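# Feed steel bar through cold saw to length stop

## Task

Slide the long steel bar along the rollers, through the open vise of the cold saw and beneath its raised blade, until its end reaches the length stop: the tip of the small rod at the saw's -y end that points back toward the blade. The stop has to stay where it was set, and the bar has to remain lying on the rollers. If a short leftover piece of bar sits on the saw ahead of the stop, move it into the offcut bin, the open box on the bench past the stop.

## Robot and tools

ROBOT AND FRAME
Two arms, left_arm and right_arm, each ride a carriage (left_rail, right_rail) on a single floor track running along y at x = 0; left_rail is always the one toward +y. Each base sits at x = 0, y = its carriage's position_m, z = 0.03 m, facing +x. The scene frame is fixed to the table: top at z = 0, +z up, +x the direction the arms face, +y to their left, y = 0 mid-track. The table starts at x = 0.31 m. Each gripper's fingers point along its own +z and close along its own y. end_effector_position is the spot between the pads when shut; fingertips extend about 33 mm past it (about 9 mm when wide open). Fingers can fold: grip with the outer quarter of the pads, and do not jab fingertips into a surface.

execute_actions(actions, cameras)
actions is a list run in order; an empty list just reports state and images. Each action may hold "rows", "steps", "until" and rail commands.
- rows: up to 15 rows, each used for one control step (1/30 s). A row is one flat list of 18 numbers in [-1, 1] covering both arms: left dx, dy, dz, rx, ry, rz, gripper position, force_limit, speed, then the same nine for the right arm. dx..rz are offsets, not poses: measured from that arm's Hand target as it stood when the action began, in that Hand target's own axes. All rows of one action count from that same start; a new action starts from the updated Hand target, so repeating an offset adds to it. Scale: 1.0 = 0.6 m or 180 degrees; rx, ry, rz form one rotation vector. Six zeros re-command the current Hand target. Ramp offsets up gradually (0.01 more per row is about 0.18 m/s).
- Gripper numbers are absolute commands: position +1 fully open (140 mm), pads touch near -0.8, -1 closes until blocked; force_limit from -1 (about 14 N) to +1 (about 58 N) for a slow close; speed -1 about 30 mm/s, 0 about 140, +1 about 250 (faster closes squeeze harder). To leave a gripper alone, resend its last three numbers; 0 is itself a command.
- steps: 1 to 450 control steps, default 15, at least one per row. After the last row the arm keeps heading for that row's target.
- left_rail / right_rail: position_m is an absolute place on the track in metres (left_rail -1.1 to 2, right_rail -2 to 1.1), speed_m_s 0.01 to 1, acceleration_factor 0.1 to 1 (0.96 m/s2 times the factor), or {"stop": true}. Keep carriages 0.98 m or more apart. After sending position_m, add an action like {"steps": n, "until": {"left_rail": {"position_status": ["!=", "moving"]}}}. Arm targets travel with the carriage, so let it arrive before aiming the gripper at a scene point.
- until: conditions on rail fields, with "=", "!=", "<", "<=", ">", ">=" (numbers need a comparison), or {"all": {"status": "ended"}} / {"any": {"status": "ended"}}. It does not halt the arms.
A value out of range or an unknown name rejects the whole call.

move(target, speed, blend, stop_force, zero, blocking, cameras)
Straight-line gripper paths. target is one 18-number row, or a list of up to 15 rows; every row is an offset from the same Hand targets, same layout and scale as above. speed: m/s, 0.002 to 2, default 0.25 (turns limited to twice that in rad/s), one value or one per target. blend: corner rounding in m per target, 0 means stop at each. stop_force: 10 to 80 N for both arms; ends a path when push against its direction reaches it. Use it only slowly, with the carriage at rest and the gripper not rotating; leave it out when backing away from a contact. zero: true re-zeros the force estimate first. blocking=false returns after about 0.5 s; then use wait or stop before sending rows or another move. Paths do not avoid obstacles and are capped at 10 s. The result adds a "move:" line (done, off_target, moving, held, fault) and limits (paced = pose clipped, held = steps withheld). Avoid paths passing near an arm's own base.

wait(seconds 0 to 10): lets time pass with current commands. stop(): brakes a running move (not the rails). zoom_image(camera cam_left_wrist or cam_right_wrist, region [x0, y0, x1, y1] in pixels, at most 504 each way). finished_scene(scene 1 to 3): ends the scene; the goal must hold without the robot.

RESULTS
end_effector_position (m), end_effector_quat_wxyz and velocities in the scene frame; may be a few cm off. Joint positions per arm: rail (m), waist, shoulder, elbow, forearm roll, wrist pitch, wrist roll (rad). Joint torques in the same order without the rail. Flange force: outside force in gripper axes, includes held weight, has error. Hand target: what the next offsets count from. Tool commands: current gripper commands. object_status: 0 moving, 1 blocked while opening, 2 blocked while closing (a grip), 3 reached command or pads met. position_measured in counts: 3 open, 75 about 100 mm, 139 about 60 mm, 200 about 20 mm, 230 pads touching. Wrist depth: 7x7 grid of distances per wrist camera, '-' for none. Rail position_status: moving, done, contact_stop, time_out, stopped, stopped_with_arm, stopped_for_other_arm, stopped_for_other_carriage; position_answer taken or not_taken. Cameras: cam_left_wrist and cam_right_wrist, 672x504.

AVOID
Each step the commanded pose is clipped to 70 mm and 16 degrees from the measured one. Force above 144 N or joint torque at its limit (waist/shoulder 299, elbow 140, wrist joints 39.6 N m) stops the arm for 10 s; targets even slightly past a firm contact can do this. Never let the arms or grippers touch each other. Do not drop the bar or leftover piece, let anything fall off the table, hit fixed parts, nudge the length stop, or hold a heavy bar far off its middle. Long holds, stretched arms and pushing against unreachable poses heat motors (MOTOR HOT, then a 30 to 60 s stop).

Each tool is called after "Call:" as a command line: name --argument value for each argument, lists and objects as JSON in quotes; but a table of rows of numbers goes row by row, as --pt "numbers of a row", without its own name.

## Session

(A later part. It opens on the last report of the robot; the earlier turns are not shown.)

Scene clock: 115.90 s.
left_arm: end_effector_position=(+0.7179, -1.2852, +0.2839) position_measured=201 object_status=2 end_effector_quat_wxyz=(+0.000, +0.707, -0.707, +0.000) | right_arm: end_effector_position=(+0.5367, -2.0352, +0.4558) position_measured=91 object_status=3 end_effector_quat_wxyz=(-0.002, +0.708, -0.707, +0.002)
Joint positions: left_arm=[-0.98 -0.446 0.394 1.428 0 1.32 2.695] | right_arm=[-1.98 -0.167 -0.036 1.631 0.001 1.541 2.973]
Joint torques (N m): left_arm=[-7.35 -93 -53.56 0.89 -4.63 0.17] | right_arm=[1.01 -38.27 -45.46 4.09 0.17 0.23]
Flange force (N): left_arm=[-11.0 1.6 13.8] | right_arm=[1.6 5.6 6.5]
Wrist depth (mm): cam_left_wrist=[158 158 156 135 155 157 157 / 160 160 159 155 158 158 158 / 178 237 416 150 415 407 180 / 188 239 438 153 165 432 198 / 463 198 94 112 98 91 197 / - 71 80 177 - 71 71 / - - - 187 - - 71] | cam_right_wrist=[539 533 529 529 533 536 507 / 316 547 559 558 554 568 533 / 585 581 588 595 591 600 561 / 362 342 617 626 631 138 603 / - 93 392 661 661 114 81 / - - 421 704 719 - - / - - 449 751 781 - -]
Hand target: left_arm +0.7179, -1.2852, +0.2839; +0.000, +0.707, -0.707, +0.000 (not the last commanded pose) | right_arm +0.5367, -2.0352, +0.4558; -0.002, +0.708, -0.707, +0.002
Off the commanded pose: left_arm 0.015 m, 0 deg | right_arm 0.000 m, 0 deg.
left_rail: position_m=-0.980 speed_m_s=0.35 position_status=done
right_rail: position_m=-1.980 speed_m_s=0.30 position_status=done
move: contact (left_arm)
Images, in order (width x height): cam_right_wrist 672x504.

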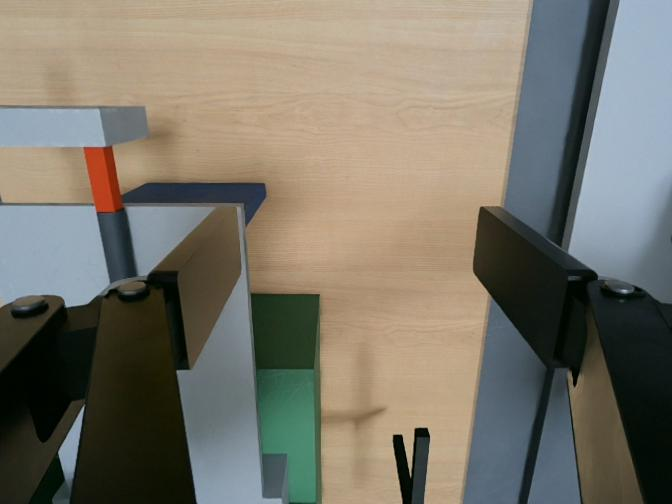

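Call:
move --target '[0,0,0.0185,0,0,0,-1,-0.4,-1,0,0,0,0,0,0,0.3,-0.5,-1]' --cameras '[]' --speed 0.02

Call:
execute_actions --actions '[{"rows":[[0,0,0,0,0,0,0,-0.3,-1,0,0,0,0,0,0,0.3,-0.5,-1]],"steps":70}]' --cameras '["cam_right_wrist"]'

Call:
move --target '[0,0,-0.2,0,0,0,0,-0.3,-1,0,0,0,0,0,0,0.3,-0.5,-1]' --cameras '["cam_left_wrist","cam_right_wrist"]' --speed 0.1

Call:
zoom_image --camera "cam_right_wrist" --region '[30, 120, 250, 340]'

Scene clock: 117.13 s.
left_arm: end_effector_position=(+0.7177, -1.2852, +0.2725) position_measured=202 object_status=0 end_effector_quat_wxyz=(+0.000, +0.707, -0.707, +0.000) | right_arm: end_effector_position=(+0.5367, -2.0352, +0.4558) position_measured=91 object_status=3 end_effector_quat_wxyz=(-0.002, +0.708, -0.707, +0.002)
Joint positions: left_arm=[-0.98 -0.446 0.399 1.442 0 1.302 2.695] | right_arm=[-1.98 -0.167 -0.036 1.631 0.001 1.541 2.973]
Joint torques (N m): left_arm=[0.27 -82.56 -40.05 4.45 -0.98 0.13] | right_arm=[1.4 -37.8 -45.38 4.06 0.12 0.25]
Flange force (N): left_arm=[2.1 -4.1 -0.5] | right_arm=[2.4 6.4 6.1]
Wrist depth (mm): cam_left_wrist=[152 147 147 127 144 146 146 / 149 149 148 144 148 147 147 / 169 223 407 138 403 402 180 / 178 240 425 145 149 417 188 / 187 85 91 149 119 94 91 / - - - 163 - 67 76 / - - - 175 - - 71] | cam_right_wrist=[530 534 534 524 529 528 512 / 316 550 555 559 551 572 530 / 585 576 583 588 589 615 559 / 362 341 610 623 626 138 595 / - 93 390 669 671 113 81 / - - 418 696 709 - - / - - 453 761 770 - -]
Hand target: left_arm +0.7179, -1.2852, +0.2728; +0.000, +0.707, -0.707, +0.000 | right_arm +0.5367, -2.0352, +0.4558; -0.002, +0.708, -0.707, +0.002
Off the commanded pose: left_arm 0.000 m, 0 deg | right_arm 0.000 m, 0 deg.
left_rail: position_m=-0.980 speed_m_s=0.35 position_status=done
right_rail: position_m=-1.980 speed_m_s=0.30 position_status=done
move: done
No camera images: "cameras" was empty.

Scene clock: 119.67 s.
left_arm: end_effector_position=(+0.7179, -1.2852, +0.2728) position_measured=129 object_status=3 end_effector_quat_wxyz=(+0.000, +0.707, -0.707, +0.000) | right_arm: end_effector_position=(+0.5367, -2.0352, +0.4558) position_measured=91 object_status=3 end_effector_quat_wxyz=(-0.002, +0.708, -0.707, +0.002)
Joint positions: left_arm=[-0.98 -0.446 0.398 1.442 0 1.302 2.695] | right_arm=[-1.98 -0.167 -0.036 1.631 0.001 1.541 2.973]
Joint torques (N m): left_arm=[0.76 -86.19 -41.86 4.63 -0.38 -0.05] | right_arm=[1.16 -37.91 -45.43 4.09 0.13 0.25]
Flange force (N): left_arm=[3.0 -5.1 3.9] | right_arm=[1.8 6.3 6.2]
Wrist depth (mm): cam_left_wrist=[153 147 147 131 147 144 145 / 153 149 148 138 148 148 147 / 168 223 405 140 400 400 180 / 179 223 151 148 417 248 189 / - 88 119 156 452 96 91 / - - 480 167 482 - 71 / - - 519 180 516 - -] | cam_right_wrist=[523 523 529 531 530 535 507 / 317 544 556 561 558 568 536 / 578 576 578 594 591 620 563 / 364 342 615 630 626 131 595 / - 93 397 671 678 114 81 / - - 419 721 719 - - / - - 447 768 751 - -]
Hand target: left_arm +0.7179, -1.2852, +0.2728; +0.000, +0.707, -0.707, +0.000 | right_arm +0.5367, -2.0352, +0.4558; -0.002, +0.708, -0.707, +0.002
Off the commanded pose: left_arm 0.000 m, 0 deg | right_arm 0.000 m, 0 deg.
left_rail: position_m=-0.980 speed_m_s=0.35 position_status=done
right_rail: position_m=-1.980 speed_m_s=0.30 position_status=done
Images, in order (width x height): cam_right_wrist 672x504.

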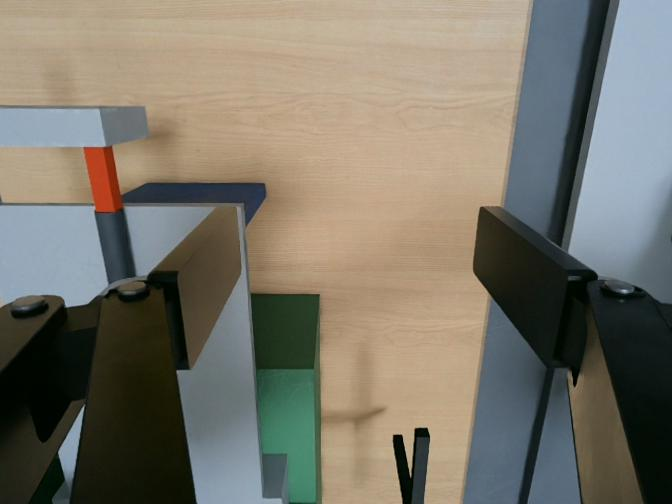

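Scene clock: 121.23 s.
left_arm: end_effector_position=(+0.7179, -1.2852, +0.3929) position_measured=129 object_status=3 end_effector_quat_wxyz=(+0.000, +0.707, -0.707, +0.000) | right_arm: end_effector_position=(+0.5367, -2.0352, +0.4558) position_measured=91 object_status=3 end_effector_quat_wxyz=(-0.002, +0.708, -0.707, +0.002)
Joint positions: left_arm=[-0.98 -0.446 0.365 1.27 0 1.506 2.695] | right_arm=[-1.98 -0.167 -0.036 1.631 0.001 1.541 2.973]
Joint torques (N m): left_arm=[0.55 -84.31 -42.99 4.62 -0.33 0.03] | right_arm=[1.01 -38.04 -45.47 4.04 0.12 0.23]
Flange force (N): left_arm=[3.0 -6.0 2.0] | right_arm=[1.5 6.1 6.2]
Wrist depth (mm): cam_left_wrist=[477 275 329 261 492 261 472 / 502 489 263 258 261 267 494 / 527 525 522 520 522 333 520 / 560 547 151 551 540 334 547 / - 88 119 581 586 96 91 / - - 622 624 627 - 71 / - - 362 364 364 - -] | cam_right_wrist=[529 529 530 533 531 541 511 / 316 544 561 561 564 570 533 / 588 579 586 591 592 561 560 / 366 343 612 633 628 138 594 / - 93 378 665 669 114 81 / - - 415 717 717 - - / - - 454 765 751 - -]
Hand target: left_arm +0.7179, -1.2852, +0.3928; +0.000, +0.707, -0.707, +0.000 | right_arm +0.5367, -2.0352, +0.4558; -0.002, +0.708, -0.707, +0.002
Off the commanded pose: left_arm 0.000 m, 0 deg | right_arm 0.000 m, 0 deg.
left_rail: position_m=-0.980 speed_m_s=0.35 position_status=done
right_rail: position_m=-1.980 speed_m_s=0.30 position_status=done
move: done

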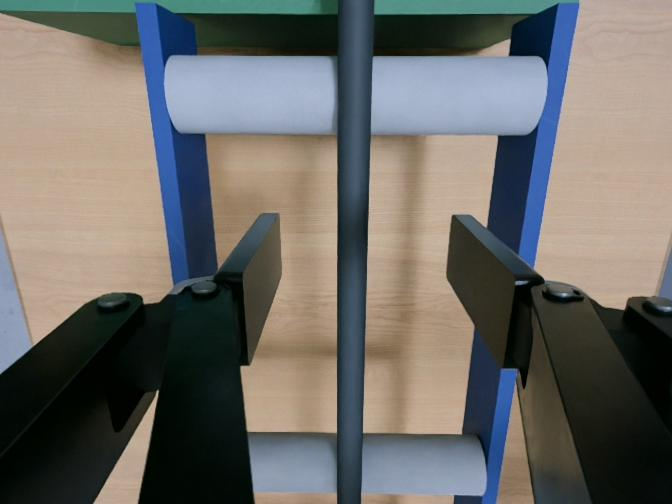

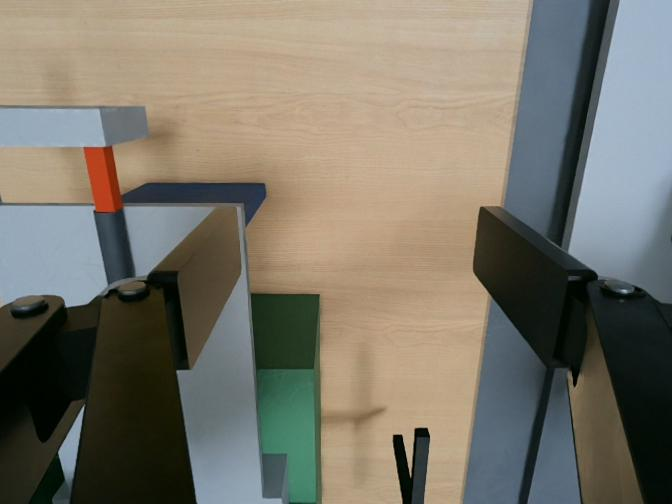

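Scaled by 2.291 from the camera's 672x504 image, which has a finer 960x720 frame.

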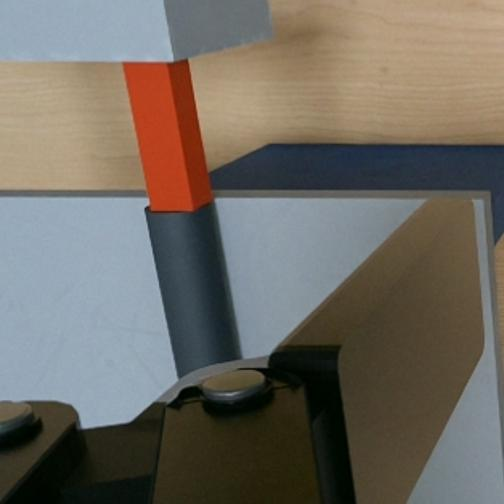

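Good.

Call:
finished_scene --scene 2

The scene is finished: the task was done.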